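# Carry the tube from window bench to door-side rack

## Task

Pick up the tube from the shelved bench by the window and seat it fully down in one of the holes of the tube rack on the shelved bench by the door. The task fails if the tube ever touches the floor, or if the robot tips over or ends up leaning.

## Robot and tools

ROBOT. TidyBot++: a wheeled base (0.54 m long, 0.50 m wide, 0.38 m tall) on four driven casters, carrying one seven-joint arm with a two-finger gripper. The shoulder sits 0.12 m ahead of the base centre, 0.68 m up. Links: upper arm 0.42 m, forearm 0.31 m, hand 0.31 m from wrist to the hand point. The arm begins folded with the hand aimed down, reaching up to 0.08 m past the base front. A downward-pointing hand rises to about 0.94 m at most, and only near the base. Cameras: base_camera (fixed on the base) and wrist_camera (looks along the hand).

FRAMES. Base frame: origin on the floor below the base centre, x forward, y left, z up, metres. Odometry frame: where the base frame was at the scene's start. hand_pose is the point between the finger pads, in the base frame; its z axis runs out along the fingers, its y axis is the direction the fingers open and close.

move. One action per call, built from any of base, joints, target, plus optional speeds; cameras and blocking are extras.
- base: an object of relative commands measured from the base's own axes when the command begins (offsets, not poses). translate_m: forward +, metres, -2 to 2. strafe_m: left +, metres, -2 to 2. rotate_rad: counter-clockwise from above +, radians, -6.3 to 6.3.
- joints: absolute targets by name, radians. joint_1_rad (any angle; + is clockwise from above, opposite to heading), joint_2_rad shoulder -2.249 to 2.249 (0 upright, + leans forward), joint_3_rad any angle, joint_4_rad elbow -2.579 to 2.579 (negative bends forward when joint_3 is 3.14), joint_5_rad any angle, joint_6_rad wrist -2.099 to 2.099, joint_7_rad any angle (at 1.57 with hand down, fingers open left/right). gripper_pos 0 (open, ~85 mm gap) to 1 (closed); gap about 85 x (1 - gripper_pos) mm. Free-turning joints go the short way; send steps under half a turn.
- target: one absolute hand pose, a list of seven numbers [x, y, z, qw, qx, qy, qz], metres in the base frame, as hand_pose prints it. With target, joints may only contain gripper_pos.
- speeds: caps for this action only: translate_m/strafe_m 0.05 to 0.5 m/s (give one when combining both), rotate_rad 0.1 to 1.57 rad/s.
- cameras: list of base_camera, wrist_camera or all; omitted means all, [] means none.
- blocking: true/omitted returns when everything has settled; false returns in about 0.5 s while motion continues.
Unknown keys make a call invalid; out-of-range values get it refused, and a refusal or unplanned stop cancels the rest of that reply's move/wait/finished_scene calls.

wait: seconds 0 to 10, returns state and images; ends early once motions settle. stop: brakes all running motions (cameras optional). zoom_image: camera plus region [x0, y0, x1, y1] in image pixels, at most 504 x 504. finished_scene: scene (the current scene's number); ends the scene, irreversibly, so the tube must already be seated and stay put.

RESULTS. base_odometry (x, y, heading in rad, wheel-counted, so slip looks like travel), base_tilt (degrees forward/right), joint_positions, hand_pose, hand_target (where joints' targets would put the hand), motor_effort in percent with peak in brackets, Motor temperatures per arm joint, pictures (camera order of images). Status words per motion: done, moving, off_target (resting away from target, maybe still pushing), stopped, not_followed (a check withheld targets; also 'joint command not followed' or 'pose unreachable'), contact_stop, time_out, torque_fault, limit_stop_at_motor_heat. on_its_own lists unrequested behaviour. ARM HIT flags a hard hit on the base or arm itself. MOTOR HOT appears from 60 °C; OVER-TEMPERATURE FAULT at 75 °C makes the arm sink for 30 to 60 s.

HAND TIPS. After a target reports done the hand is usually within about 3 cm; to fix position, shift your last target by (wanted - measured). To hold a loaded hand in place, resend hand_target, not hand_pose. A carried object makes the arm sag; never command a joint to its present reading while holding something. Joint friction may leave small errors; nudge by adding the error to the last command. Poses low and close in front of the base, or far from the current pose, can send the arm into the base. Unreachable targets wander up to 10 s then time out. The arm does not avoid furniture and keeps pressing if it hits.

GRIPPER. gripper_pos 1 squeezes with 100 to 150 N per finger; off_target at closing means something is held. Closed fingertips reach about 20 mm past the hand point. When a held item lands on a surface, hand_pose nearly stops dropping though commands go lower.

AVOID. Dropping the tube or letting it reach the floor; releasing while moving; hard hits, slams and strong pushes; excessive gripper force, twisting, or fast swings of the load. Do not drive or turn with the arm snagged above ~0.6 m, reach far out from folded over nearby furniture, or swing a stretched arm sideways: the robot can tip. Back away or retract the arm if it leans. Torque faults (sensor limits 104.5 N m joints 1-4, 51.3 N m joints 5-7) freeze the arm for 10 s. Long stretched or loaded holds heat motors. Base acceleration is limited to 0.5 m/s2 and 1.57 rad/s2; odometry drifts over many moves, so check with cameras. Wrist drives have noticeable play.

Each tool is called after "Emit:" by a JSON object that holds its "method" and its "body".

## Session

Emit:
{"method": "move", "body": {}}

Scene clock: 0.00 s.
Motor temperatures (°C): [29 28 28 30 31 38 37]
base_odometry: x=+0.000 y=+0.000 heading=+0.000
base_tilt: forward=+0.3 right=-0.4
base_status: not commanded
joint_positions: joint_1_rad=-0.035 joint_2_rad=-0.331 joint_3_rad=+3.161 joint_4_rad=-2.520 joint_5_rad=+0.033 joint_6_rad=-0.833 joint_7_rad=+1.606 gripper_pos=+0.000
joint_status: not commanded
motor_effort: joint_1_rad=+0 joint_2_rad=-2 joint_3_rad=+0 joint_4_rad=+15 joint_5_rad=+1 joint_6_rad=+0 joint_7_rad=+1
hand_pose: x=+0.2759 y=-0.0029 z=+0.5886 quat_wxyz=(+0.010, +0.997, +0.037, +0.060) (m; base frame)
hand_target: x=+0.2753 y=-0.0029 z=+0.5883 quat_wxyz=(+0.010, +0.998, +0.037, +0.059) (m; base frame)
hand_status: not commanded
pictures: base_camera, wrist_camera
camera_calibration:
wrist_camera: T_world_to_cam=[[0.0836288, -0.996489, -0.0040765, -0.0222757], [-0.990504, -0.0826772, -0.109847, 0.396034], [0.109124, 0.0132242, -0.99394, 0.692995], [0, 0, 0, 1]] pos_world=[0.318514, 0.00138122, 0.732208]

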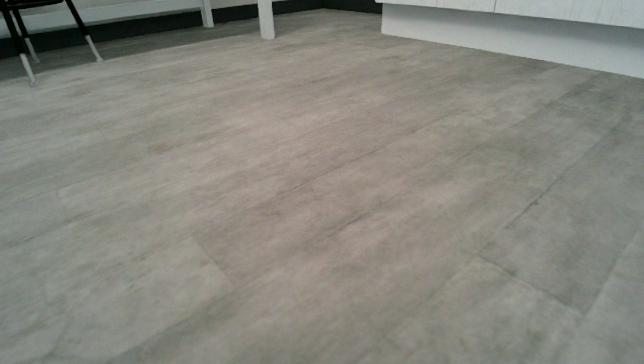

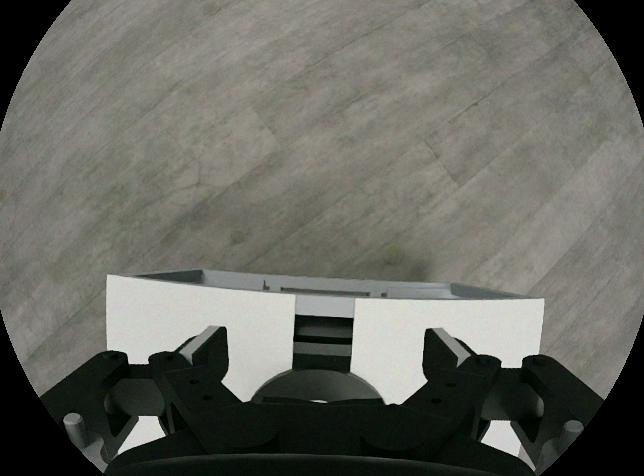

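Emit:
{"method": "move", "body": {"joints": {"joint_1_rad": 0.0, "joint_2_rad": -0.3, "joint_3_rad": 3.14, "joint_4_rad": -1.3, "joint_5_rad": 0.0, "joint_6_rad": -0.9, "joint_7_rad": 1.57}, "base": {"rotate_rad": 0.7}}}

Emit:
{"method": "move", "body": {"base": {"rotate_rad": 3.0}}}

Scene clock: 6.17 s.
Motor temperatures (°C): [29 28 28 30 31 38 37]
move: done
base_odometry: x=+0.000 y=+0.000 heading=+0.700
base_tilt: forward=+0.3 right=-0.4
base_status: done
joint_positions: joint_1_rad=-0.014 joint_2_rad=-0.315 joint_3_rad=+3.157 joint_4_rad=-1.305 joint_5_rad=+0.027 joint_6_rad=-0.833 joint_7_rad=+1.606 gripper_pos=+0.000
joint_status: all done
motor_effort: joint_1_rad=+0(2) joint_2_rad=-7(9) joint_3_rad=+0(2) joint_4_rad=+20(22) joint_5_rad=+1(2) joint_6_rad=+9(9) joint_7_rad=+1(2)
hand_pose: x=+0.5532 y=-0.0074 z=+1.1767 quat_wxyz=(+0.023, +0.790, +0.014, +0.612) (m; base frame)
hand_target: x=+0.5537 y=+0.0022 z=+1.1530 quat_wxyz=(+0.000, +0.813, +0.000, +0.582) (m; base frame)
hand_status: not commanded
pictures: base_camera, wrist_camera
camera_calibration:
wrist_camera: T_world_to_cam=[[0.0247176, -0.998278, 0.0531935, -0.0823145], [-0.258385, -0.0577813, -0.964312, 1.33554], [0.965726, 0.0100911, -0.259369, -0.0909511], [0, 0, 0, 1]] pos_world=[0.434952, -0.00408586, 1.26866]

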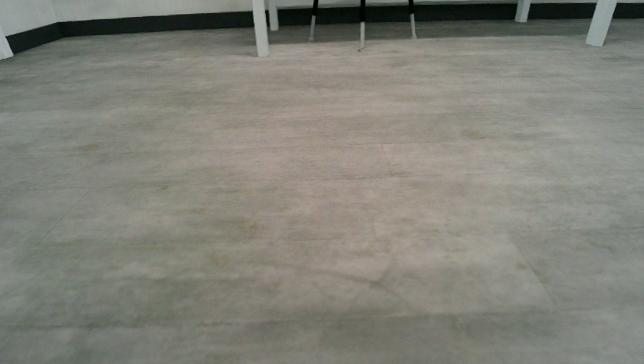

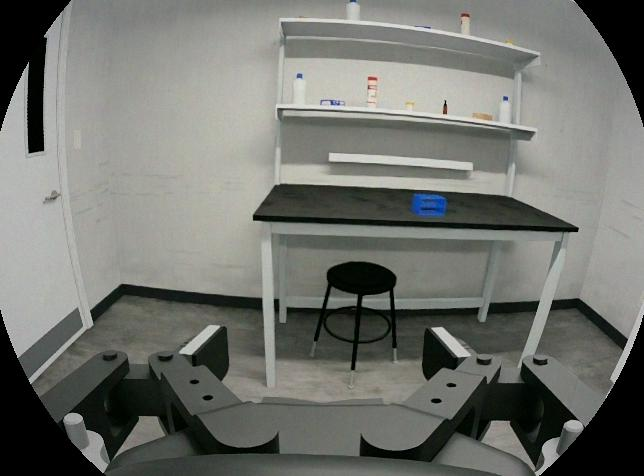

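Scene clock: 9.37 s.
Motor temperatures (°C): [29 28 28 30 31 38 37]
move: done
base_odometry: x=+0.000 y=+0.000 heading=-2.584
base_tilt: forward=+0.3 right=-0.4
base_status: done
joint_positions: joint_1_rad=-0.008 joint_2_rad=-0.299 joint_3_rad=+3.149 joint_4_rad=-1.305 joint_5_rad=+0.024 joint_6_rad=-0.833 joint_7_rad=+1.606 gripper_pos=+0.000
joint_status: not commanded
motor_effort: joint_1_rad=+0(1) joint_2_rad=-7(11) joint_3_rad=+0(2) joint_4_rad=+20(21) joint_5_rad=+0(1) joint_6_rad=+9(9) joint_7_rad=+1(1)
hand_pose: x=+0.5608 y=-0.0045 z=+1.1698 quat_wxyz=(+0.021, +0.795, +0.015, +0.606) (m; base frame)
hand_target: x=+0.5537 y=+0.0022 z=+1.1530 quat_wxyz=(+0.000, +0.813, +0.000, +0.582) (m; base frame)
hand_status: not commanded
pictures: base_camera, wrist_camera
camera_calibration:
wrist_camera: T_world_to_cam=[[0.0293038, -0.998171, 0.0528811, -0.0814189], [-0.273219, -0.0588878, -0.960148, 1.33445], [0.961505, 0.0136879, -0.274445, -0.0801095], [0, 0, 0, 1]] pos_world=[0.444008, -0.00159082, 1.26359]

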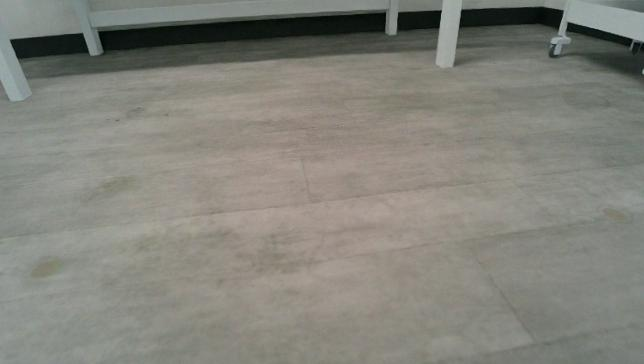

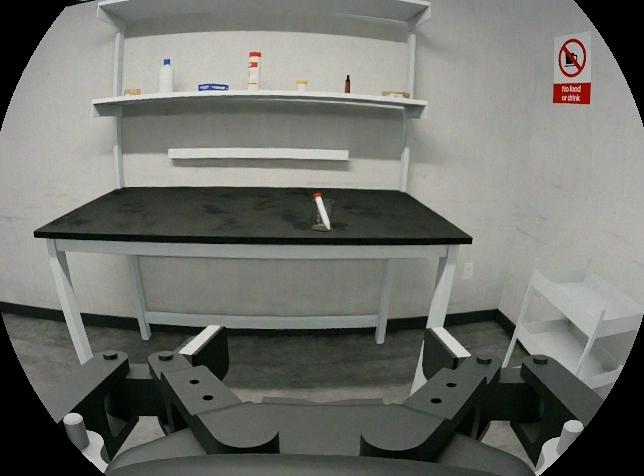

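Emit:
{"method": "zoom_image", "body": {"camera": "wrist_camera", "region": [260, 170, 400, 270]}}

Scaled by 3.600.

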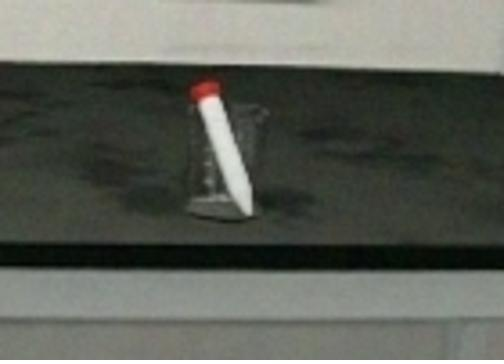

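Emit:
{"method": "move", "body": {"base": {"rotate_rad": 0.109}, "joints": {"joint_1_rad": 0.0, "joint_6_rad": -1.1}, "cameras": []}}

Emit:
{"method": "move", "body": {"base": {"translate_m": 0.65, "strafe_m": -0.15}}}

Emit:
{"method": "zoom_image", "body": {"camera": "wrist_camera", "region": [250, 120, 410, 260]}}

Scene clock: 26.73 s.
Motor temperatures (°C): [29 28 28 30 31 38 37]
move: done
base_odometry: x=+0.000 y=+0.000 heading=-2.475
base_tilt: forward=+0.3 right=-0.4
base_status: done
joint_positions: joint_1_rad=-0.006 joint_2_rad=-0.299 joint_3_rad=+3.142 joint_4_rad=-1.301 joint_5_rad=+0.022 joint_6_rad=-1.046 joint_7_rad=+1.606 gripper_pos=+0.000
joint_status: all done
motor_effort: joint_1_rad=+0(1) joint_2_rad=-8(8) joint_3_rad=+0(3) joint_4_rad=+20(22) joint_5_rad=+1(1) joint_6_rad=+7(9) joint_7_rad=+1(1)
hand_pose: x=+0.5364 y=-0.0024 z=+1.1102 quat_wxyz=(+0.019, +0.854, +0.017, +0.520) (m; base frame)
hand_target: x=+0.5279 y=+0.0022 z=+1.0965 quat_wxyz=(+0.000, +0.867, +0.000, +0.498) (m; base frame)
hand_status: not commanded
pictures: none
No camera images: "cameras" was empty.

Scene clock: 29.30 s.
Motor temperatures (°C): [29 28 28 30 31 38 37]
move: done
base_odometry: x=-0.604 y=-0.284 heading=-2.475
base_tilt: forward=+0.3 right=-0.4
base_status: done
joint_positions: joint_1_rad=-0.006 joint_2_rad=-0.299 joint_3_rad=+3.142 joint_4_rad=-1.301 joint_5_rad=+0.022 joint_6_rad=-1.046 joint_7_rad=+1.606 gripper_pos=+0.000
joint_status: not commanded
motor_effort: joint_1_rad=+0(0) joint_2_rad=-7(10) joint_3_rad=+0(1) joint_4_rad=+19(21) joint_5_rad=+1(1) joint_6_rad=+8(9) joint_7_rad=+2(2)
hand_pose: x=+0.5364 y=-0.0024 z=+1.1102 quat_wxyz=(+0.019, +0.854, +0.017, +0.520) (m; base frame)
hand_target: x=+0.5279 y=+0.0022 z=+1.0965 quat_wxyz=(+0.000, +0.867, +0.000, +0.498) (m; base frame)
hand_status: not commanded
pictures: base_camera, wrist_camera
camera_calibration:
wrist_camera: T_world_to_cam=[[0.0405172, -0.998207, 0.0440526, -0.0717098], [-0.466814, -0.0578924, -0.882459, 1.28826], [0.883427, 0.0151904, -0.468323, 0.184076], [0, 0, 0, 1]] pos_world=[0.441664, 0.000202771, 1.2262]

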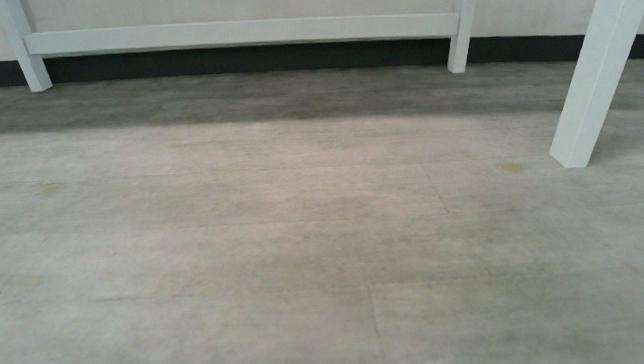

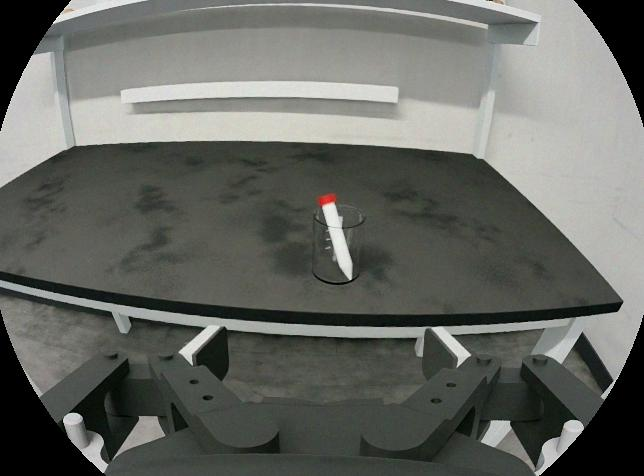

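Scaled by 3.150.

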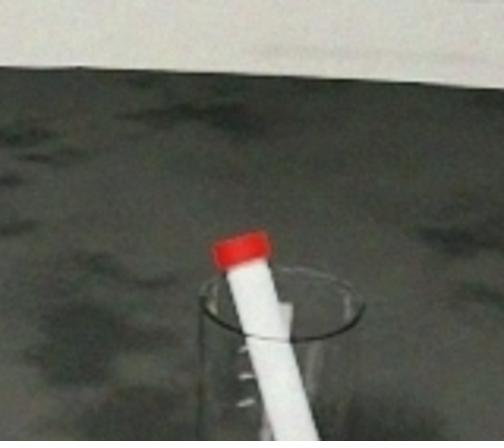

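Emit:
{"method": "move", "body": {"base": {"translate_m": 0.39, "strafe_m": -0.291}, "speeds": {"translate_m": 0.3}, "joints": {"joint_4_rad": -1.3, "joint_6_rad": -1.15}}}

Emit:
{"method": "move", "body": {"joints": {"joint_1_rad": -0.66, "joint_2_rad": -0.32, "joint_4_rad": -1.25, "joint_6_rad": -1.25}, "cameras": ["wrist_camera"]}}

Emit:
{"method": "zoom_image", "body": {"camera": "wrist_camera", "region": [220, 150, 470, 350]}}

Scene clock: 71.57 s.
Motor temperatures (°C): [29 28 28 30 31 38 37]
move: done
base_odometry: x=-1.090 y=-0.296 heading=-2.475
base_tilt: forward=+0.3 right=-0.4
base_status: done
joint_positions: joint_1_rad=-0.006 joint_2_rad=-0.300 joint_3_rad=+3.142 joint_4_rad=-1.301 joint_5_rad=+0.022 joint_6_rad=-1.095 joint_7_rad=+1.606 gripper_pos=+0.000
joint_status: all done
motor_effort: joint_1_rad=+0(1) joint_2_rad=-7(9) joint_3_rad=+0(2) joint_4_rad=+20(21) joint_5_rad=+1(1) joint_6_rad=+8(9) joint_7_rad=+1(2)
hand_pose: x=+0.5286 y=-0.0026 z=+1.0976 quat_wxyz=(+0.019, +0.866, +0.017, +0.499) (m; base frame)
hand_target: x=+0.5197 y=+0.0022 z=+1.0832 quat_wxyz=(+0.000, +0.880, +0.000, +0.476) (m; base frame)
hand_status: not commanded
pictures: base_camera, wrist_camera
camera_calibration:
wrist_camera: T_world_to_cam=[[0.0416725, -0.998257, 0.0417967, -0.0691157], [-0.50786, -0.0571893, -0.859539, 1.27003], [0.860431, 0.0145923, -0.509358, 0.242251], [0, 0, 0, 1]] pos_world=[0.439438, 0.000102051, 1.21792]

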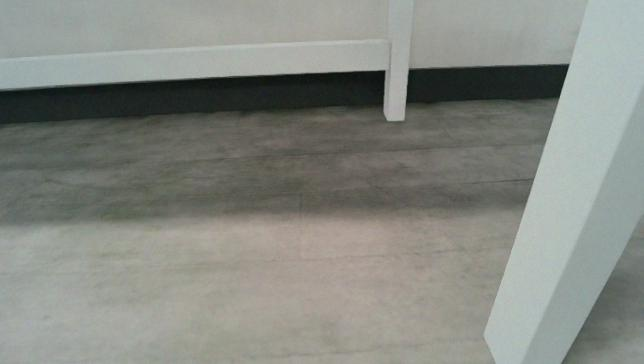

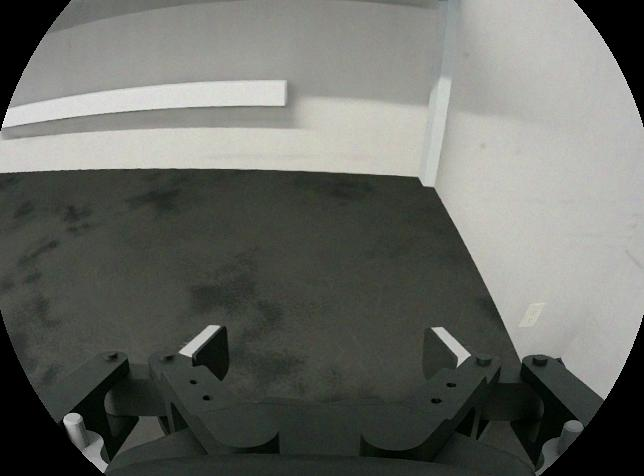

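Scene clock: 73.47 s.
Motor temperatures (°C): [29 28 28 30 31 38 37]
move: done
base_odometry: x=-1.090 y=-0.296 heading=-2.475
base_tilt: forward=+0.3 right=-0.4
base_status: not commanded
joint_positions: joint_1_rad=-0.647 joint_2_rad=-0.310 joint_3_rad=+3.142 joint_4_rad=-1.258 joint_5_rad=+0.022 joint_6_rad=-1.172 joint_7_rad=+1.606 gripper_pos=+0.000
joint_status: all done
motor_effort: joint_1_rad=+0(1) joint_2_rad=-6(8) joint_3_rad=+0(1) joint_4_rad=+19(22) joint_5_rad=+1(1) joint_6_rad=+7(9) joint_7_rad=+1(1)
hand_pose: x=+0.4353 y=+0.2323 z=+1.1032 quat_wxyz=(-0.136, +0.823, +0.291, +0.469) (m; base frame)
hand_target: x=+0.4139 y=+0.2316 z=+1.0910 quat_wxyz=(-0.150, +0.839, +0.288, +0.437) (m; base frame)
hand_status: not commanded
pictures: wrist_camera
camera_calibration:
wrist_camera: T_world_to_cam=[[0.629958, -0.775606, 0.0398575, -0.136643], [-0.390988, -0.361073, -0.846614, 1.24638], [0.67103, 0.517747, -0.530713, 0.311066], [0, 0, 0, 1]] pos_world=[0.364663, 0.182998, 1.22573]

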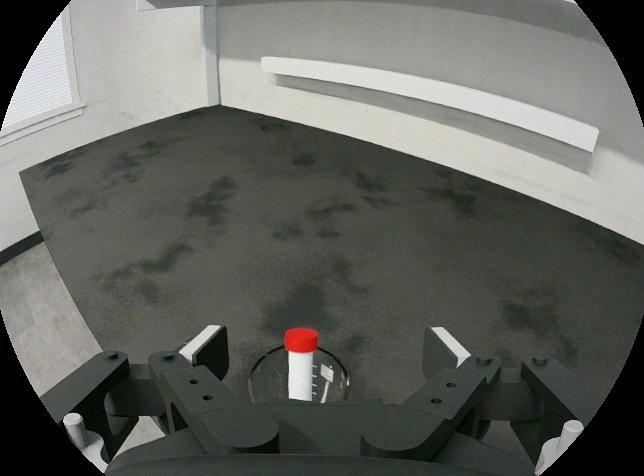

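Scaled by 2.016.

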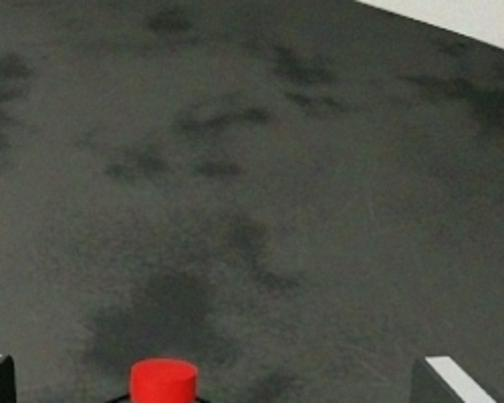

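Emit:
{"method": "move", "body": {"joints": {"joint_1_rad": -0.7, "joint_2_rad": -0.275, "joint_4_rad": -1.37, "joint_6_rad": -1.11}, "cameras": ["wrist_camera"]}}

Scene clock: 90.17 s.
Motor temperatures (°C): [29 28 28 30 31 38 37]
move: done
base_odometry: x=-1.090 y=-0.296 heading=-2.475
base_tilt: forward=+0.3 right=-0.4
base_status: not commanded
joint_positions: joint_1_rad=-0.687 joint_2_rad=-0.278 joint_3_rad=+3.142 joint_4_rad=-1.362 joint_5_rad=+0.022 joint_6_rad=-1.159 joint_7_rad=+1.606 gripper_pos=+0.000
joint_status: all done
motor_effort: joint_1_rad=+0(2) joint_2_rad=-8(10) joint_3_rad=+0(1) joint_4_rad=+20(22) joint_5_rad=+1(1) joint_6_rad=+7(8) joint_7_rad=+1(2)
hand_pose: x=+0.4364 y=+0.2534 z=+1.0397 quat_wxyz=(-0.128, +0.843, +0.318, +0.415) (m; base frame)
hand_target: x=+0.4357 y=+0.2696 z=+1.0463 quat_wxyz=(-0.155, +0.838, +0.306, +0.424) (m; base frame)
hand_status: not commanded
pictures: wrist_camera
camera_calibration:
wrist_camera: T_world_to_cam=[[0.663988, -0.746902, 0.0354655, -0.136108], [-0.453026, -0.439564, -0.775597, 1.17375], [0.594884, 0.498921, -0.630231, 0.407255], [0, 0, 0, 1]] pos_world=[0.379845, 0.211092, 1.17185]

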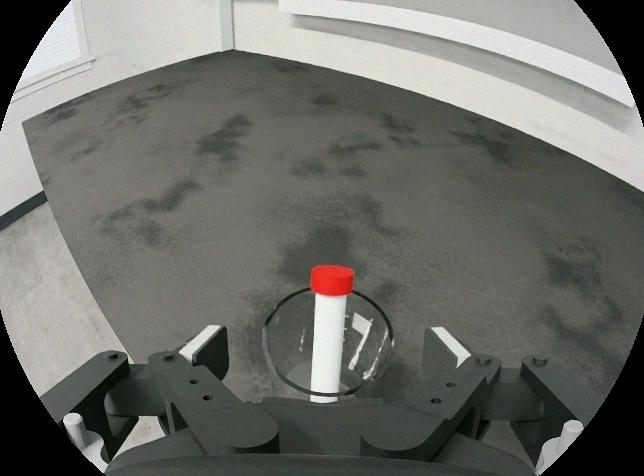

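Emit:
{"method": "move", "body": {"joints": {"joint_6_rad": -0.968, "joint_7_rad": 1.52}, "cameras": []}}

Emit:
{"method": "move", "body": {"joints": {"joint_2_rad": -0.25, "joint_4_rad": -1.42}, "cameras": ["wrist_camera"]}}

Scene clock: 108.10 s.
Motor temperatures (°C): [29 28 28 30 31 38 37]
move: done
base_odometry: x=-1.090 y=-0.296 heading=-2.475
base_tilt: forward=+0.3 right=-0.4
base_status: not commanded
joint_positions: joint_1_rad=-0.687 joint_2_rad=-0.278 joint_3_rad=+3.142 joint_4_rad=-1.363 joint_5_rad=+0.022 joint_6_rad=-1.013 joint_7_rad=+1.554 gripper_pos=+0.000
joint_status: all done
motor_effort: joint_1_rad=+0(0) joint_2_rad=-8(9) joint_3_rad=+0(0) joint_4_rad=+20(21) joint_5_rad=+1(1) joint_6_rad=+7(8) joint_7_rad=+1(1)
hand_pose: x=+0.4559 y=+0.2699 z=+1.0767 quat_wxyz=(-0.161, +0.819, +0.285, +0.472) (m; base frame)
hand_target: x=+0.4537 y=+0.2848 z=+1.0836 quat_wxyz=(-0.188, +0.813, +0.274, +0.478) (m; base frame)
hand_status: not commanded
pictures: none
No camera images: "cameras" was empty.

Scene clock: 108.97 s.
Motor temperatures (°C): [29 28 28 30 31 38 37]
move: done
base_odometry: x=-1.090 y=-0.296 heading=-2.475
base_tilt: forward=+0.3 right=-0.4
base_status: not commanded
joint_positions: joint_1_rad=-0.687 joint_2_rad=-0.257 joint_3_rad=+3.142 joint_4_rad=-1.410 joint_5_rad=+0.022 joint_6_rad=-1.013 joint_7_rad=+1.554 gripper_pos=+0.000
joint_status: all done
motor_effort: joint_1_rad=+0(0) joint_2_rad=-9(11) joint_3_rad=+0(0) joint_4_rad=+21(23) joint_5_rad=+1(1) joint_6_rad=+7(8) joint_7_rad=+1(1)
hand_pose: x=+0.4609 y=+0.2740 z=+1.0415 quat_wxyz=(-0.151, +0.834, +0.291, +0.444) (m; base frame)
hand_target: x=+0.4601 y=+0.2902 z=+1.0449 quat_wxyz=(-0.177, +0.831, +0.280, +0.447) (m; base frame)
hand_status: not commanded
pictures: wrist_camera
camera_calibration:
wrist_camera: T_world_to_cam=[[0.642289, -0.766456, -0.00315552, -0.0813508], [-0.437077, -0.362881, -0.822971, 1.21625], [0.629626, 0.529964, -0.568075, 0.294213], [0, 0, 0, 1]] pos_world=[0.398602, 0.223081, 1.16782]

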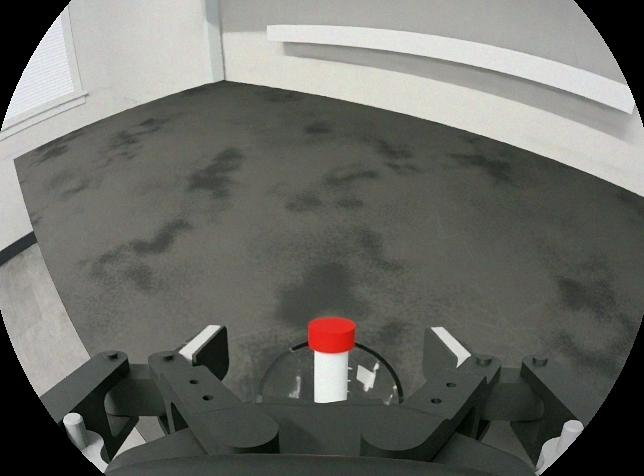

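Emit:
{"method": "move", "body": {"joints": {"joint_2_rad": -0.22, "joint_4_rad": -1.482, "joint_6_rad": -0.83}, "cameras": ["wrist_camera"]}}

Emit:
{"method": "zoom_image", "body": {"camera": "wrist_camera", "region": [170, 250, 480, 430]}}

Scene clock: 116.03 s.
Motor temperatures (°C): [29 28 28 30 31 38 37]
move: done
base_odometry: x=-1.090 y=-0.296 heading=-2.475
base_tilt: forward=+0.3 right=-0.4
base_status: not commanded
joint_positions: joint_1_rad=-0.687 joint_2_rad=-0.226 joint_3_rad=+3.142 joint_4_rad=-1.470 joint_5_rad=+0.022 joint_6_rad=-0.897 joint_7_rad=+1.554 gripper_pos=+0.000
joint_status: all done
motor_effort: joint_1_rad=+0(0) joint_2_rad=-11(13) joint_3_rad=+0(0) joint_4_rad=+21(22) joint_5_rad=+1(1) joint_6_rad=+8(8) joint_7_rad=+1(1)
hand_pose: x=+0.4817 y=+0.2917 z=+1.0252 quat_wxyz=(-0.155, +0.828, +0.290, +0.455) (m; base frame)
hand_target: x=+0.4829 y=+0.3094 z=+1.0330 quat_wxyz=(-0.184, +0.820, +0.277, +0.466) (m; base frame)
hand_status: not commanded
pictures: wrist_camera
camera_calibration:
wrist_camera: T_world_to_cam=[[0.644143, -0.764903, -0.00183327, -0.0839297], [-0.418552, -0.350465, -0.837848, 1.22117], [0.640229, 0.540461, -0.545901, 0.231572], [0, 0, 0, 1]] pos_world=[0.416925, 0.238622, 1.14941]

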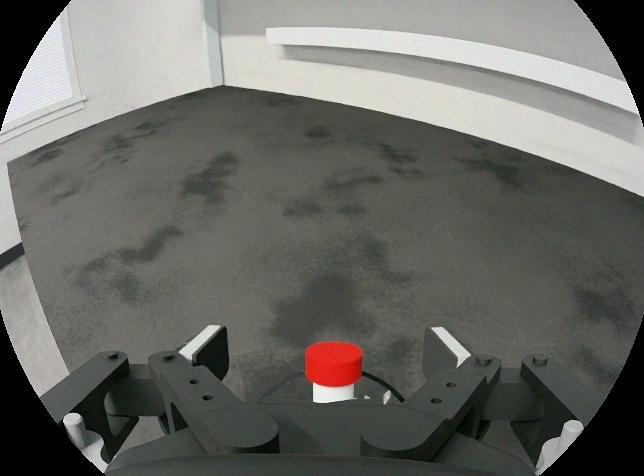

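Scaled by 1.626.

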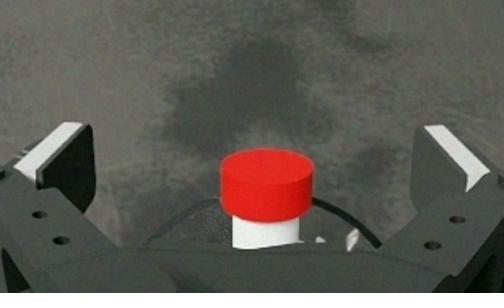

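Emit:
{"method": "move", "body": {"joints": {"joint_1_rad": -0.685, "gripper_pos": 0.5}, "cameras": ["wrist_camera"]}}

Scene clock: 121.80 s.
Motor temperatures (°C): [29 28 28 30 31 38 37]
move: done
base_odometry: x=-1.090 y=-0.296 heading=-2.475
base_tilt: forward=+0.3 right=-0.4
base_status: not commanded
joint_positions: joint_1_rad=-0.684 joint_2_rad=-0.226 joint_3_rad=+3.142 joint_4_rad=-1.470 joint_5_rad=+0.022 joint_6_rad=-0.897 joint_7_rad=+1.554 gripper_pos=+0.500
joint_status: all done
motor_effort: joint_1_rad=+0(1) joint_2_rad=-11(12) joint_3_rad=+0(1) joint_4_rad=+21(22) joint_5_rad=+1(1) joint_6_rad=+7(8) joint_7_rad=+1(2)
hand_pose: x=+0.4825 y=+0.2908 z=+1.0252 quat_wxyz=(-0.154, +0.828, +0.289, +0.455) (m; base frame)
hand_target: x=+0.4875 y=+0.3039 z=+1.0330 quat_wxyz=(-0.180, +0.822, +0.271, +0.467) (m; base frame)
hand_status: not commanded
pictures: wrist_camera
camera_calibration:
wrist_camera: T_world_to_cam=[[0.642253, -0.76649, -0.00185063, -0.0837407], [-0.41943, -0.349423, -0.837844, 1.22125], [0.641552, 0.538884, -0.545907, 0.231451], [0, 0, 0, 1]] pos_world=[0.417523, 0.237821, 1.14941]

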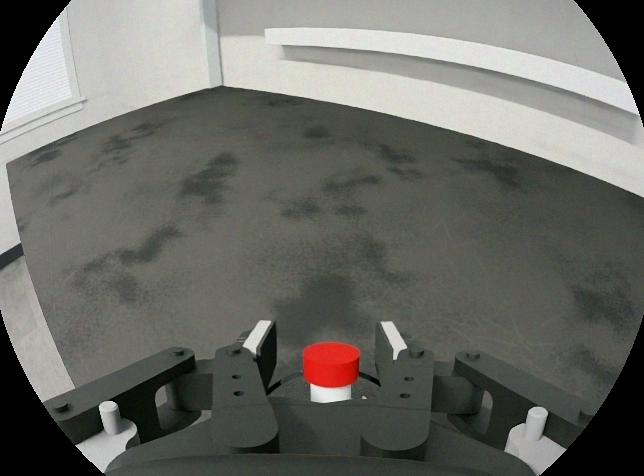

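Emit:
{"method": "move", "body": {"joints": {"gripper_pos": 0.67}, "cameras": []}}

Emit:
{"method": "move", "body": {"joints": {"gripper_pos": 0.76}, "cameras": ["wrist_camera"]}}

Emit:
{"method": "zoom_image", "body": {"camera": "wrist_camera", "region": [220, 300, 440, 430]}}

Scene clock: 126.13 s.
Motor temperatures (°C): [29 28 28 30 31 38 37]
move: done
base_odometry: x=-1.090 y=-0.296 heading=-2.475
base_tilt: forward=+0.3 right=-0.5
base_status: not commanded
joint_positions: joint_1_rad=-0.684 joint_2_rad=-0.226 joint_3_rad=+3.142 joint_4_rad=-1.470 joint_5_rad=+0.022 joint_6_rad=-0.897 joint_7_rad=+1.554 gripper_pos=+0.670
joint_status: all done
motor_effort: joint_1_rad=+0(0) joint_2_rad=-11(12) joint_3_rad=+0(0) joint_4_rad=+21(22) joint_5_rad=+1(1) joint_6_rad=+7(8) joint_7_rad=+1(1)
hand_pose: x=+0.4825 y=+0.2908 z=+1.0252 quat_wxyz=(-0.154, +0.828, +0.289, +0.455) (m; base frame)
hand_target: x=+0.4875 y=+0.3039 z=+1.0330 quat_wxyz=(-0.180, +0.822, +0.271, +0.467) (m; base frame)
hand_status: not commanded
pictures: none
No camera images: "cameras" was empty.

Scene clock: 126.63 s.
Motor temperatures (°C): [29 28 28 30 31 39 37]
move: done
base_odometry: x=-1.090 y=-0.296 heading=-2.475
base_tilt: forward=+0.3 right=-0.4
base_status: not commanded
joint_positions: joint_1_rad=-0.684 joint_2_rad=-0.226 joint_3_rad=+3.142 joint_4_rad=-1.470 joint_5_rad=+0.022 joint_6_rad=-0.896 joint_7_rad=+1.554 gripper_pos=+0.757
joint_status: all done
motor_effort: joint_1_rad=+0(0) joint_2_rad=-11(11) joint_3_rad=+0(1) joint_4_rad=+21(22) joint_5_rad=+0(1) joint_6_rad=+7(8) joint_7_rad=+1(2)
hand_pose: x=+0.4826 y=+0.2909 z=+1.0254 quat_wxyz=(-0.155, +0.828, +0.289, +0.455) (m; base frame)
hand_target: x=+0.4875 y=+0.3039 z=+1.0330 quat_wxyz=(-0.180, +0.822, +0.271, +0.467) (m; base frame)
hand_status: not commanded
pictures: wrist_camera
camera_calibration:
wrist_camera: T_world_to_cam=[[0.642284, -0.766464, -0.00185821, -0.0836744], [-0.418895, -0.348995, -0.83829, 1.22155], [0.64187, 0.539199, -0.545222, 0.230459], [0, 0, 0, 1]] pos_world=[0.417521, 0.237919, 1.14951]

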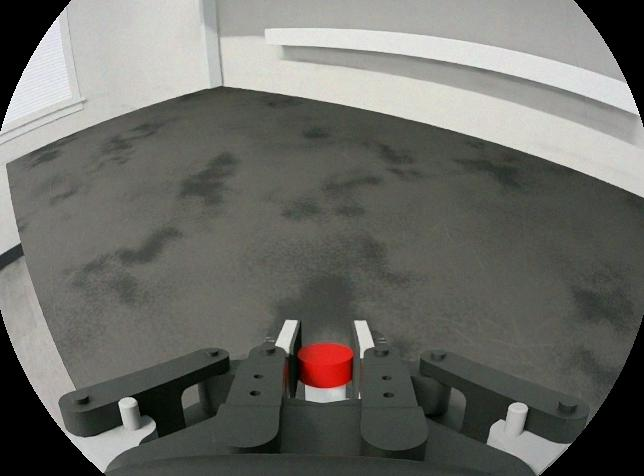

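Scaled by 2.291.

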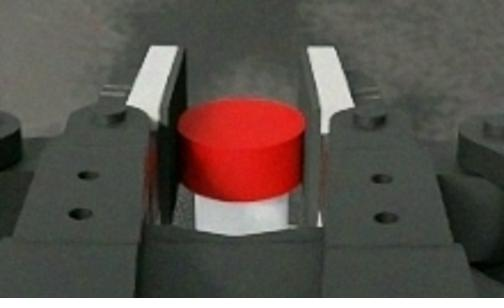

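Emit:
{"method": "move", "body": {"joints": {"gripper_pos": 0.85}, "cameras": ["wrist_camera"]}}

Scene clock: 129.37 s.
Motor temperatures (°C): [29 28 28 30 31 39 37]
move: off_target
base_odometry: x=-1.090 y=-0.296 heading=-2.475
base_tilt: forward=+0.3 right=-0.4
base_status: not commanded
joint_positions: joint_1_rad=-0.684 joint_2_rad=-0.226 joint_3_rad=+3.142 joint_4_rad=-1.470 joint_5_rad=+0.022 joint_6_rad=-0.895 joint_7_rad=+1.554 gripper_pos=+0.790
joint_status: gripper_pos off_target (ended at +0.790, target +0.850)
motor_effort: joint_1_rad=+0(1) joint_2_rad=-10(11) joint_3_rad=+0(1) joint_4_rad=+20(21) joint_5_rad=+0(0) joint_6_rad=+8(8) joint_7_rad=+0(1)
hand_pose: x=+0.4827 y=+0.2910 z=+1.0256 quat_wxyz=(-0.155, +0.828, +0.289, +0.455) (m; base frame)
hand_target: x=+0.4875 y=+0.3039 z=+1.0330 quat_wxyz=(-0.180, +0.822, +0.271, +0.467) (m; base frame)
hand_status: not commanded
pictures: wrist_camera
camera_calibration:
wrist_camera: T_world_to_cam=[[0.642316, -0.766438, -0.00186655, -0.0837481], [-0.418415, -0.348611, -0.838689, 1.22185], [0.642153, 0.539484, -0.544607, 0.229559], [0, 0, 0, 1]] pos_world=[0.417619, 0.237918, 1.14961]

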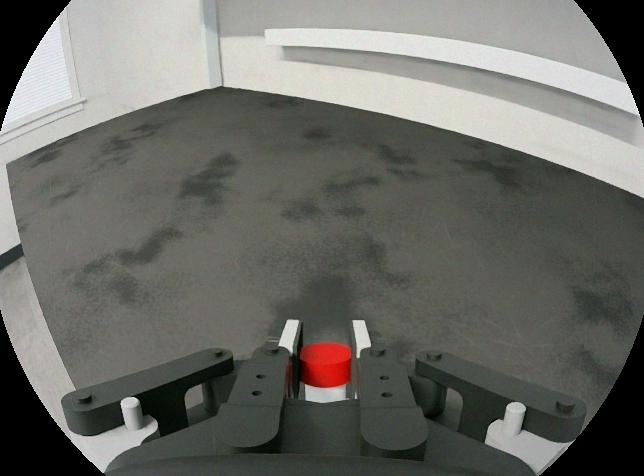

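Emit:
{"method": "move", "body": {"joints": {"joint_4_rad": -1.37}, "cameras": ["wrist_camera"]}}

Emit:
{"method": "move", "body": {"joints": {"joint_4_rad": -1.22, "joint_2_rad": -0.2, "joint_6_rad": -0.88}, "cameras": ["wrist_camera"]}}

Scene clock: 143.37 s.
Motor temperatures (°C): [29 28 28 30 31 39 37]
move: done
base_odometry: x=-1.090 y=-0.296 heading=-2.475
base_tilt: forward=+0.3 right=-0.4
base_status: not commanded
joint_positions: joint_1_rad=-0.684 joint_2_rad=-0.225 joint_3_rad=+3.142 joint_4_rad=-1.371 joint_5_rad=+0.022 joint_6_rad=-0.894 joint_7_rad=+1.554 gripper_pos=+0.790
joint_status: all done
motor_effort: joint_1_rad=+0(0) joint_2_rad=-11(13) joint_3_rad=+0(1) joint_4_rad=+21(24) joint_5_rad=+0(1) joint_6_rad=+7(9) joint_7_rad=+1(1)
hand_pose: x=+0.4861 y=+0.2938 z=+1.0811 quat_wxyz=(-0.169, +0.804, +0.280, +0.496) (m; base frame)
hand_target: x=+0.4898 y=+0.3059 z=+1.0970 quat_wxyz=(-0.198, +0.794, +0.261, +0.512) (m; base frame)
hand_status: not commanded
pictures: wrist_camera
camera_calibration:
wrist_camera: T_world_to_cam=[[0.642413, -0.766358, -0.000493822, -0.0852731], [-0.352062, -0.294549, -0.888422, 1.27646], [0.680704, 0.570907, -0.459028, 0.135651], [0, 0, 0, 1]] pos_world=[0.411836, 0.233187, 1.19626]

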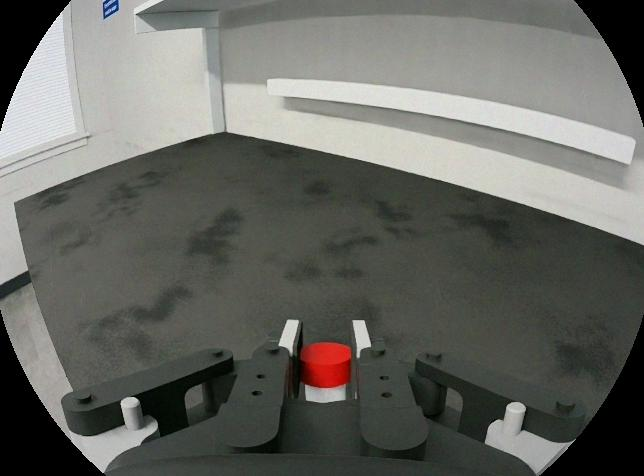

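Scene clock: 144.43 s.
Motor temperatures (°C): [29 28 28 30 31 39 37]
move: done
base_odometry: x=-1.090 y=-0.296 heading=-2.475
base_tilt: forward=+0.3 right=-0.4
base_status: not commanded
joint_positions: joint_1_rad=-0.684 joint_2_rad=-0.212 joint_3_rad=+3.142 joint_4_rad=-1.222 joint_5_rad=+0.022 joint_6_rad=-0.894 joint_7_rad=+1.554 gripper_pos=+0.790
joint_status: all done
motor_effort: joint_1_rad=+0(0) joint_2_rad=-10(12) joint_3_rad=+0(0) joint_4_rad=+21(23) joint_5_rad=+1(1) joint_6_rad=+9(9) joint_7_rad=+1(1)
hand_pose: x=+0.4873 y=+0.2947 z=+1.1587 quat_wxyz=(-0.189, +0.769, +0.267, +0.549) (m; base frame)
hand_target: x=+0.4884 y=+0.3047 z=+1.1581 quat_wxyz=(-0.210, +0.773, +0.254, +0.543) (m; base frame)
hand_status: not commanded
pictures: wrist_camera
camera_calibration:
wrist_camera: T_world_to_cam=[[0.642324, -0.766432, 0.0014252, -0.0873711], [-0.255537, -0.21591, -0.942382, 1.33841], [0.722579, 0.60495, -0.334536, -0.00473566], [0, 0, 0, 1]] pos_world=[0.401556, 0.224878, 1.25983]

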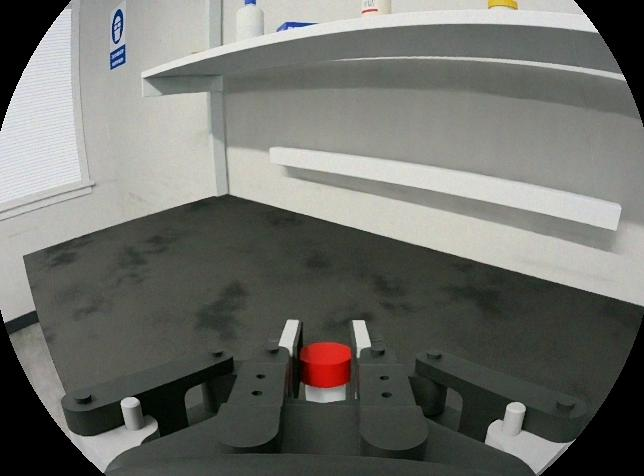

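Emit:
{"method": "move", "body": {"joints": {"joint_4_rad": -1.2, "joint_6_rad": -0.6, "joint_7_rad": 1.57}, "cameras": []}}

Emit:
{"method": "move", "body": {"base": {"translate_m": -0.9}, "speeds": {"translate_m": 0.4}, "cameras": ["wrist_camera"]}}

Emit:
{"method": "move", "body": {"base": {"rotate_rad": -3.108}, "joints": {"joint_1_rad": 0.0, "joint_2_rad": -0.3, "joint_4_rad": -1.3, "joint_6_rad": -0.6}, "cameras": ["wrist_camera"]}}

Scene clock: 165.73 s.
Motor temperatures (°C): [29 28 28 30 31 39 37]
move: done
base_odometry: x=-1.090 y=-0.296 heading=-2.475
base_tilt: forward=+0.3 right=-0.4
base_status: not commanded
joint_positions: joint_1_rad=-0.684 joint_2_rad=-0.209 joint_3_rad=+3.142 joint_4_rad=-1.197 joint_5_rad=+0.022 joint_6_rad=-0.643 joint_7_rad=+1.565 gripper_pos=+0.790
joint_status: all done
motor_effort: joint_1_rad=+0(1) joint_2_rad=-12(12) joint_3_rad=+0(0) joint_4_rad=+20(23) joint_5_rad=+1(1) joint_6_rad=+9(10) joint_7_rad=+1(1)
hand_pose: x=+0.4977 y=+0.3048 z=+1.2473 quat_wxyz=(-0.221, +0.686, +0.244, +0.648) (m; base frame)
hand_target: x=+0.4986 y=+0.3131 z=+1.2549 quat_wxyz=(-0.235, +0.676, +0.241, +0.656) (m; base frame)
hand_status: not commanded
pictures: none
No camera images: "cameras" was empty.

Scene clock: 169.00 s.
Motor temperatures (°C): [29 28 28 30 31 39 37]
move: done
base_odometry: x=-0.383 y=+0.260 heading=-2.474
base_tilt: forward=+0.3 right=-0.4
base_status: done
joint_positions: joint_1_rad=-0.684 joint_2_rad=-0.206 joint_3_rad=+3.142 joint_4_rad=-1.197 joint_5_rad=+0.022 joint_6_rad=-0.643 joint_7_rad=+1.565 gripper_pos=+0.790
joint_status: not commanded
motor_effort: joint_1_rad=+0(1) joint_2_rad=-10(15) joint_3_rad=+0(2) joint_4_rad=+20(22) joint_5_rad=+1(1) joint_6_rad=+9(10) joint_7_rad=+1(2)
hand_pose: x=+0.4988 y=+0.3057 z=+1.2461 quat_wxyz=(-0.221, +0.687, +0.244, +0.648) (m; base frame)
hand_target: x=+0.4986 y=+0.3131 z=+1.2549 quat_wxyz=(-0.235, +0.676, +0.241, +0.656) (m; base frame)
hand_status: not commanded
pictures: wrist_camera
camera_calibration:
wrist_camera: T_world_to_cam=[[0.645309, -0.763677, 0.0193148, -0.111111], [-0.0428829, -0.0614569, -0.997188, 1.34108], [0.762717, 0.642666, -0.0724073, -0.348664], [0, 0, 0, 1]] pos_world=[0.395142, 0.22164, 1.3142]

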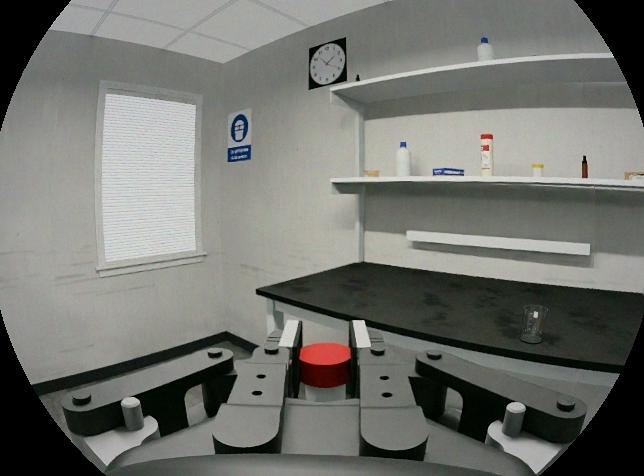

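Scene clock: 172.27 s.
Motor temperatures (°C): [29 28 28 30 31 39 37]
move: done
base_odometry: x=-0.383 y=+0.260 heading=+0.701
base_tilt: forward=+0.3 right=-0.4
base_status: done
joint_positions: joint_1_rad=-0.008 joint_2_rad=-0.291 joint_3_rad=+3.141 joint_4_rad=-1.288 joint_5_rad=+0.022 joint_6_rad=-0.643 joint_7_rad=+1.565 gripper_pos=+0.790
joint_status: all done
motor_effort: joint_1_rad=+0(3) joint_2_rad=-8(16) joint_3_rad=+0(2) joint_4_rad=+20(23) joint_5_rad=+1(1) joint_6_rad=+9(10) joint_7_rad=+1(2)
hand_pose: x=+0.5731 y=+0.0012 z=+1.2334 quat_wxyz=(+0.006, +0.732, +0.003, +0.682) (m; base frame)
hand_target: x=+0.5703 y=+0.0023 z=+1.2445 quat_wxyz=(-0.001, +0.717, +0.000, +0.697) (m; base frame)
hand_status: not commanded
pictures: wrist_camera
camera_calibration:
wrist_camera: T_world_to_cam=[[0.0265055, -0.999457, 0.0195866, -0.0368035], [-0.0786774, -0.0216184, -0.996666, 1.33271], [0.996548, 0.0248761, -0.0792076, -0.335483], [0, 0, 0, 1]] pos_world=[0.440155, 0.000373202, 1.30242]

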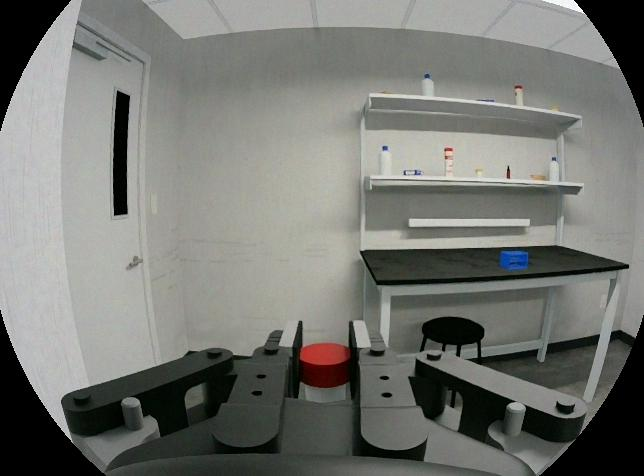

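Emit:
{"method": "move", "body": {"base": {"translate_m": 0.975, "strafe_m": -0.926}, "speeds": {"translate_m": 0.4}, "joints": {"joint_1_rad": -0.2, "joint_6_rad": -1.1, "joint_7_rad": 1.6}}}

Emit:
{"method": "zoom_image", "body": {"camera": "wrist_camera", "region": [300, 100, 560, 300]}}

Scene clock: 181.87 s.
Motor temperatures (°C): [29 28 28 30 31 39 37]
move: done
base_odometry: x=+0.959 y=+0.182 heading=+0.701
base_tilt: forward=+0.3 right=-0.4
base_status: done
joint_positions: joint_1_rad=-0.190 joint_2_rad=-0.301 joint_3_rad=+3.140 joint_4_rad=-1.293 joint_5_rad=+0.022 joint_6_rad=-1.024 joint_7_rad=+1.568 gripper_pos=+0.790
joint_status: all done
motor_effort: joint_1_rad=+0(2) joint_2_rad=-7(9) joint_3_rad=+0(3) joint_4_rad=+20(22) joint_5_rad=+0(2) joint_6_rad=+8(10) joint_7_rad=+1(2)
hand_pose: x=+0.5314 y=+0.0757 z=+1.1215 quat_wxyz=(-0.041, +0.842, +0.080, +0.532) (m; base frame)
hand_target: x=+0.5193 y=+0.0834 z=+1.0965 quat_wxyz=(-0.043, +0.862, +0.100, +0.496) (m; base frame)
hand_status: not commanded
pictures: base_camera, wrist_camera
camera_calibration:
wrist_camera: T_world_to_cam=[[0.207841, -0.978094, 0.0115595, -0.0479978], [-0.426945, -0.101344, -0.898581, 1.30057], [0.880068, 0.181827, -0.438656, 0.148478], [0, 0, 0, 1]] pos_world=[0.434577, 0.0578612, 1.23435]

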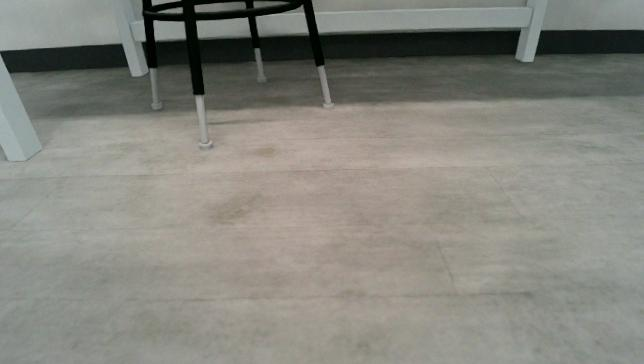

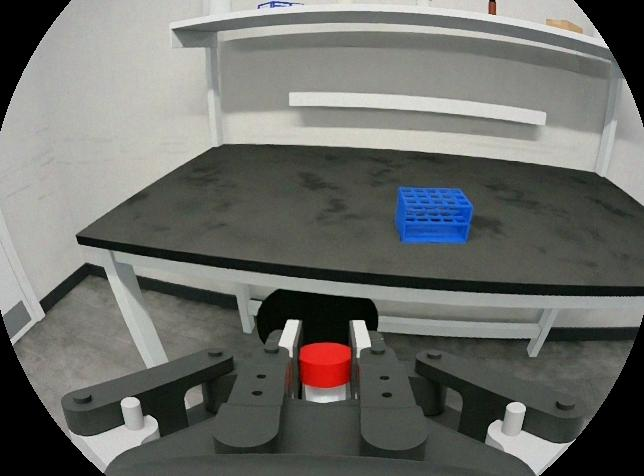

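Scaled by 1.938.

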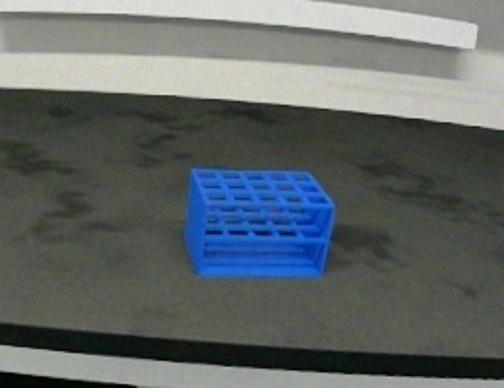

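Emit:
{"method": "move", "body": {"base": {"translate_m": 0.27}, "speeds": {"translate_m": 0.3}, "joints": {"joint_1_rad": -0.25, "joint_6_rad": -1.25}, "cameras": ["wrist_camera"]}}

Emit:
{"method": "zoom_image", "body": {"camera": "wrist_camera", "region": [380, 110, 590, 290]}}

Scene clock: 201.93 s.
Motor temperatures (°C): [29 28 28 30 31 39 37]
move: done
base_odometry: x=+1.166 y=+0.356 heading=+0.701
base_tilt: forward=+0.3 right=-0.4
base_status: done
joint_positions: joint_1_rad=-0.242 joint_2_rad=-0.299 joint_3_rad=+3.140 joint_4_rad=-1.294 joint_5_rad=+0.022 joint_6_rad=-1.182 joint_7_rad=+1.568 gripper_pos=+0.790
joint_status: all done
motor_effort: joint_1_rad=+0(1) joint_2_rad=-7(11) joint_3_rad=+0(1) joint_4_rad=+19(21) joint_5_rad=+1(1) joint_6_rad=+8(9) joint_7_rad=+1(1)
hand_pose: x=+0.5041 y=+0.0905 z=+1.0778 quat_wxyz=(-0.046, +0.880, +0.105, +0.462) (m; base frame)
hand_target: x=+0.4890 y=+0.0966 z=+1.0581 quat_wxyz=(-0.048, +0.893, +0.126, +0.429) (m; base frame)
hand_status: not commanded
pictures: wrist_camera
camera_calibration:
wrist_camera: T_world_to_cam=[[0.256118, -0.966621, 0.00687621, -0.0477218], [-0.556053, -0.153144, -0.816916, 1.23298], [0.790701, 0.205403, -0.576716, 0.342388], [0, 0, 0, 1]] pos_world=[0.427097, 0.0723671, 1.20503]

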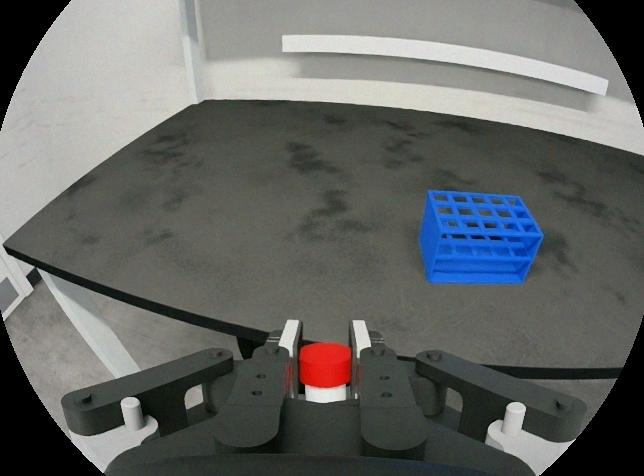

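Scaled by 2.400.

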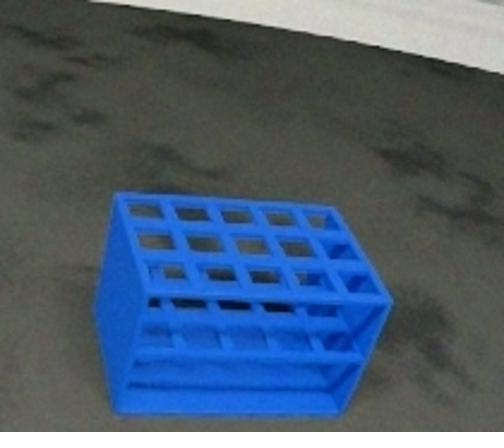

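Emit:
{"method": "zoom_image", "body": {"camera": "wrist_camera", "region": [285, 330, 365, 410]}}

Scaled by 6.300.

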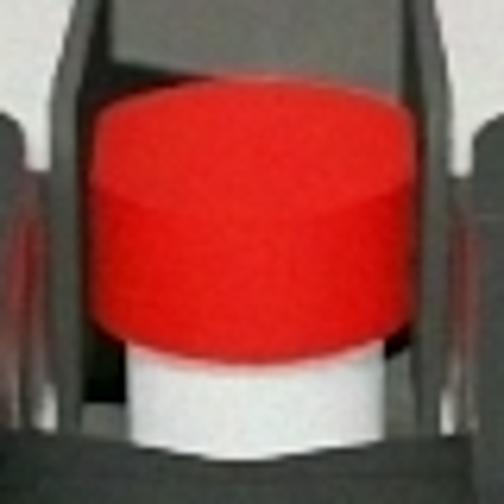

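Emit:
{"method": "move", "body": {"joints": {"joint_1_rad": 0.0, "joint_2_rad": -0.292, "joint_4_rad": -1.632, "joint_6_rad": -0.25, "joint_7_rad": 1.58}, "cameras": ["wrist_camera"]}}

Emit:
{"method": "zoom_image", "body": {"camera": "wrist_camera", "region": [270, 250, 530, 410]}}

Scene clock: 271.53 s.
Motor temperatures (°C): [29 28 28 30 31 38 37]
move: done
base_odometry: x=+1.166 y=+0.356 heading=+0.701
base_tilt: forward=+0.4 right=-0.4
base_status: not commanded
joint_positions: joint_1_rad=-0.012 joint_2_rad=-0.299 joint_3_rad=+3.140 joint_4_rad=-1.618 joint_5_rad=+0.022 joint_6_rad=-0.326 joint_7_rad=+1.568 gripper_pos=+0.790
joint_status: all done
motor_effort: joint_1_rad=+0(1) joint_2_rad=-10(11) joint_3_rad=+0(1) joint_4_rad=+22(24) joint_5_rad=+0(1) joint_6_rad=+9(10) joint_7_rad=+1(2)
hand_pose: x=+0.6098 y=+0.0061 z=+1.1394 quat_wxyz=(+0.004, +0.733, +0.010, +0.681) (m; base frame)
hand_target: x=+0.6151 y=+0.0023 z=+1.1507 quat_wxyz=(+0.003, +0.714, +0.004, +0.700) (m; base frame)
hand_status: not commanded
pictures: wrist_camera
camera_calibration:
wrist_camera: T_world_to_cam=[[0.038499, -0.998929, 0.0256597, -0.0453212], [-0.0817423, -0.028741, -0.996239, 1.2434], [0.99591, 0.0362568, -0.0827613, -0.375226], [0, 0, 0, 1]] pos_world=[0.477074, 0.00406826, 1.20883]

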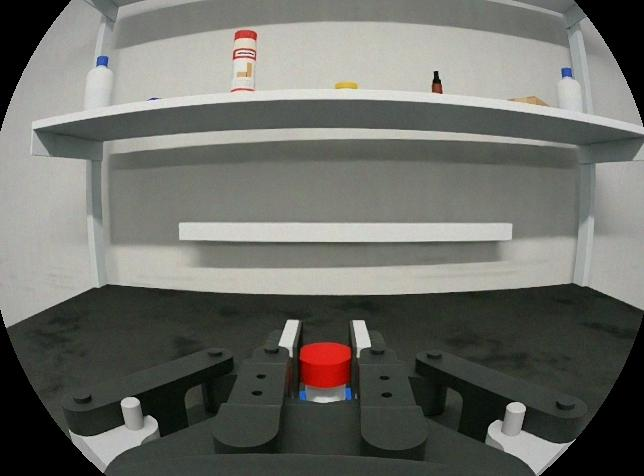

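Scaled by 1.938.

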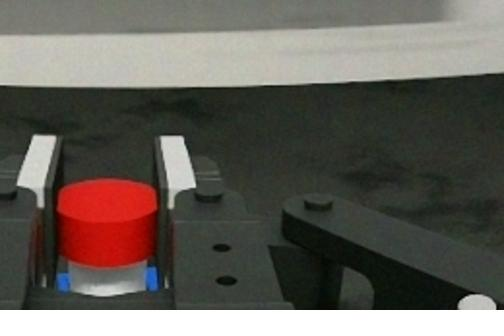

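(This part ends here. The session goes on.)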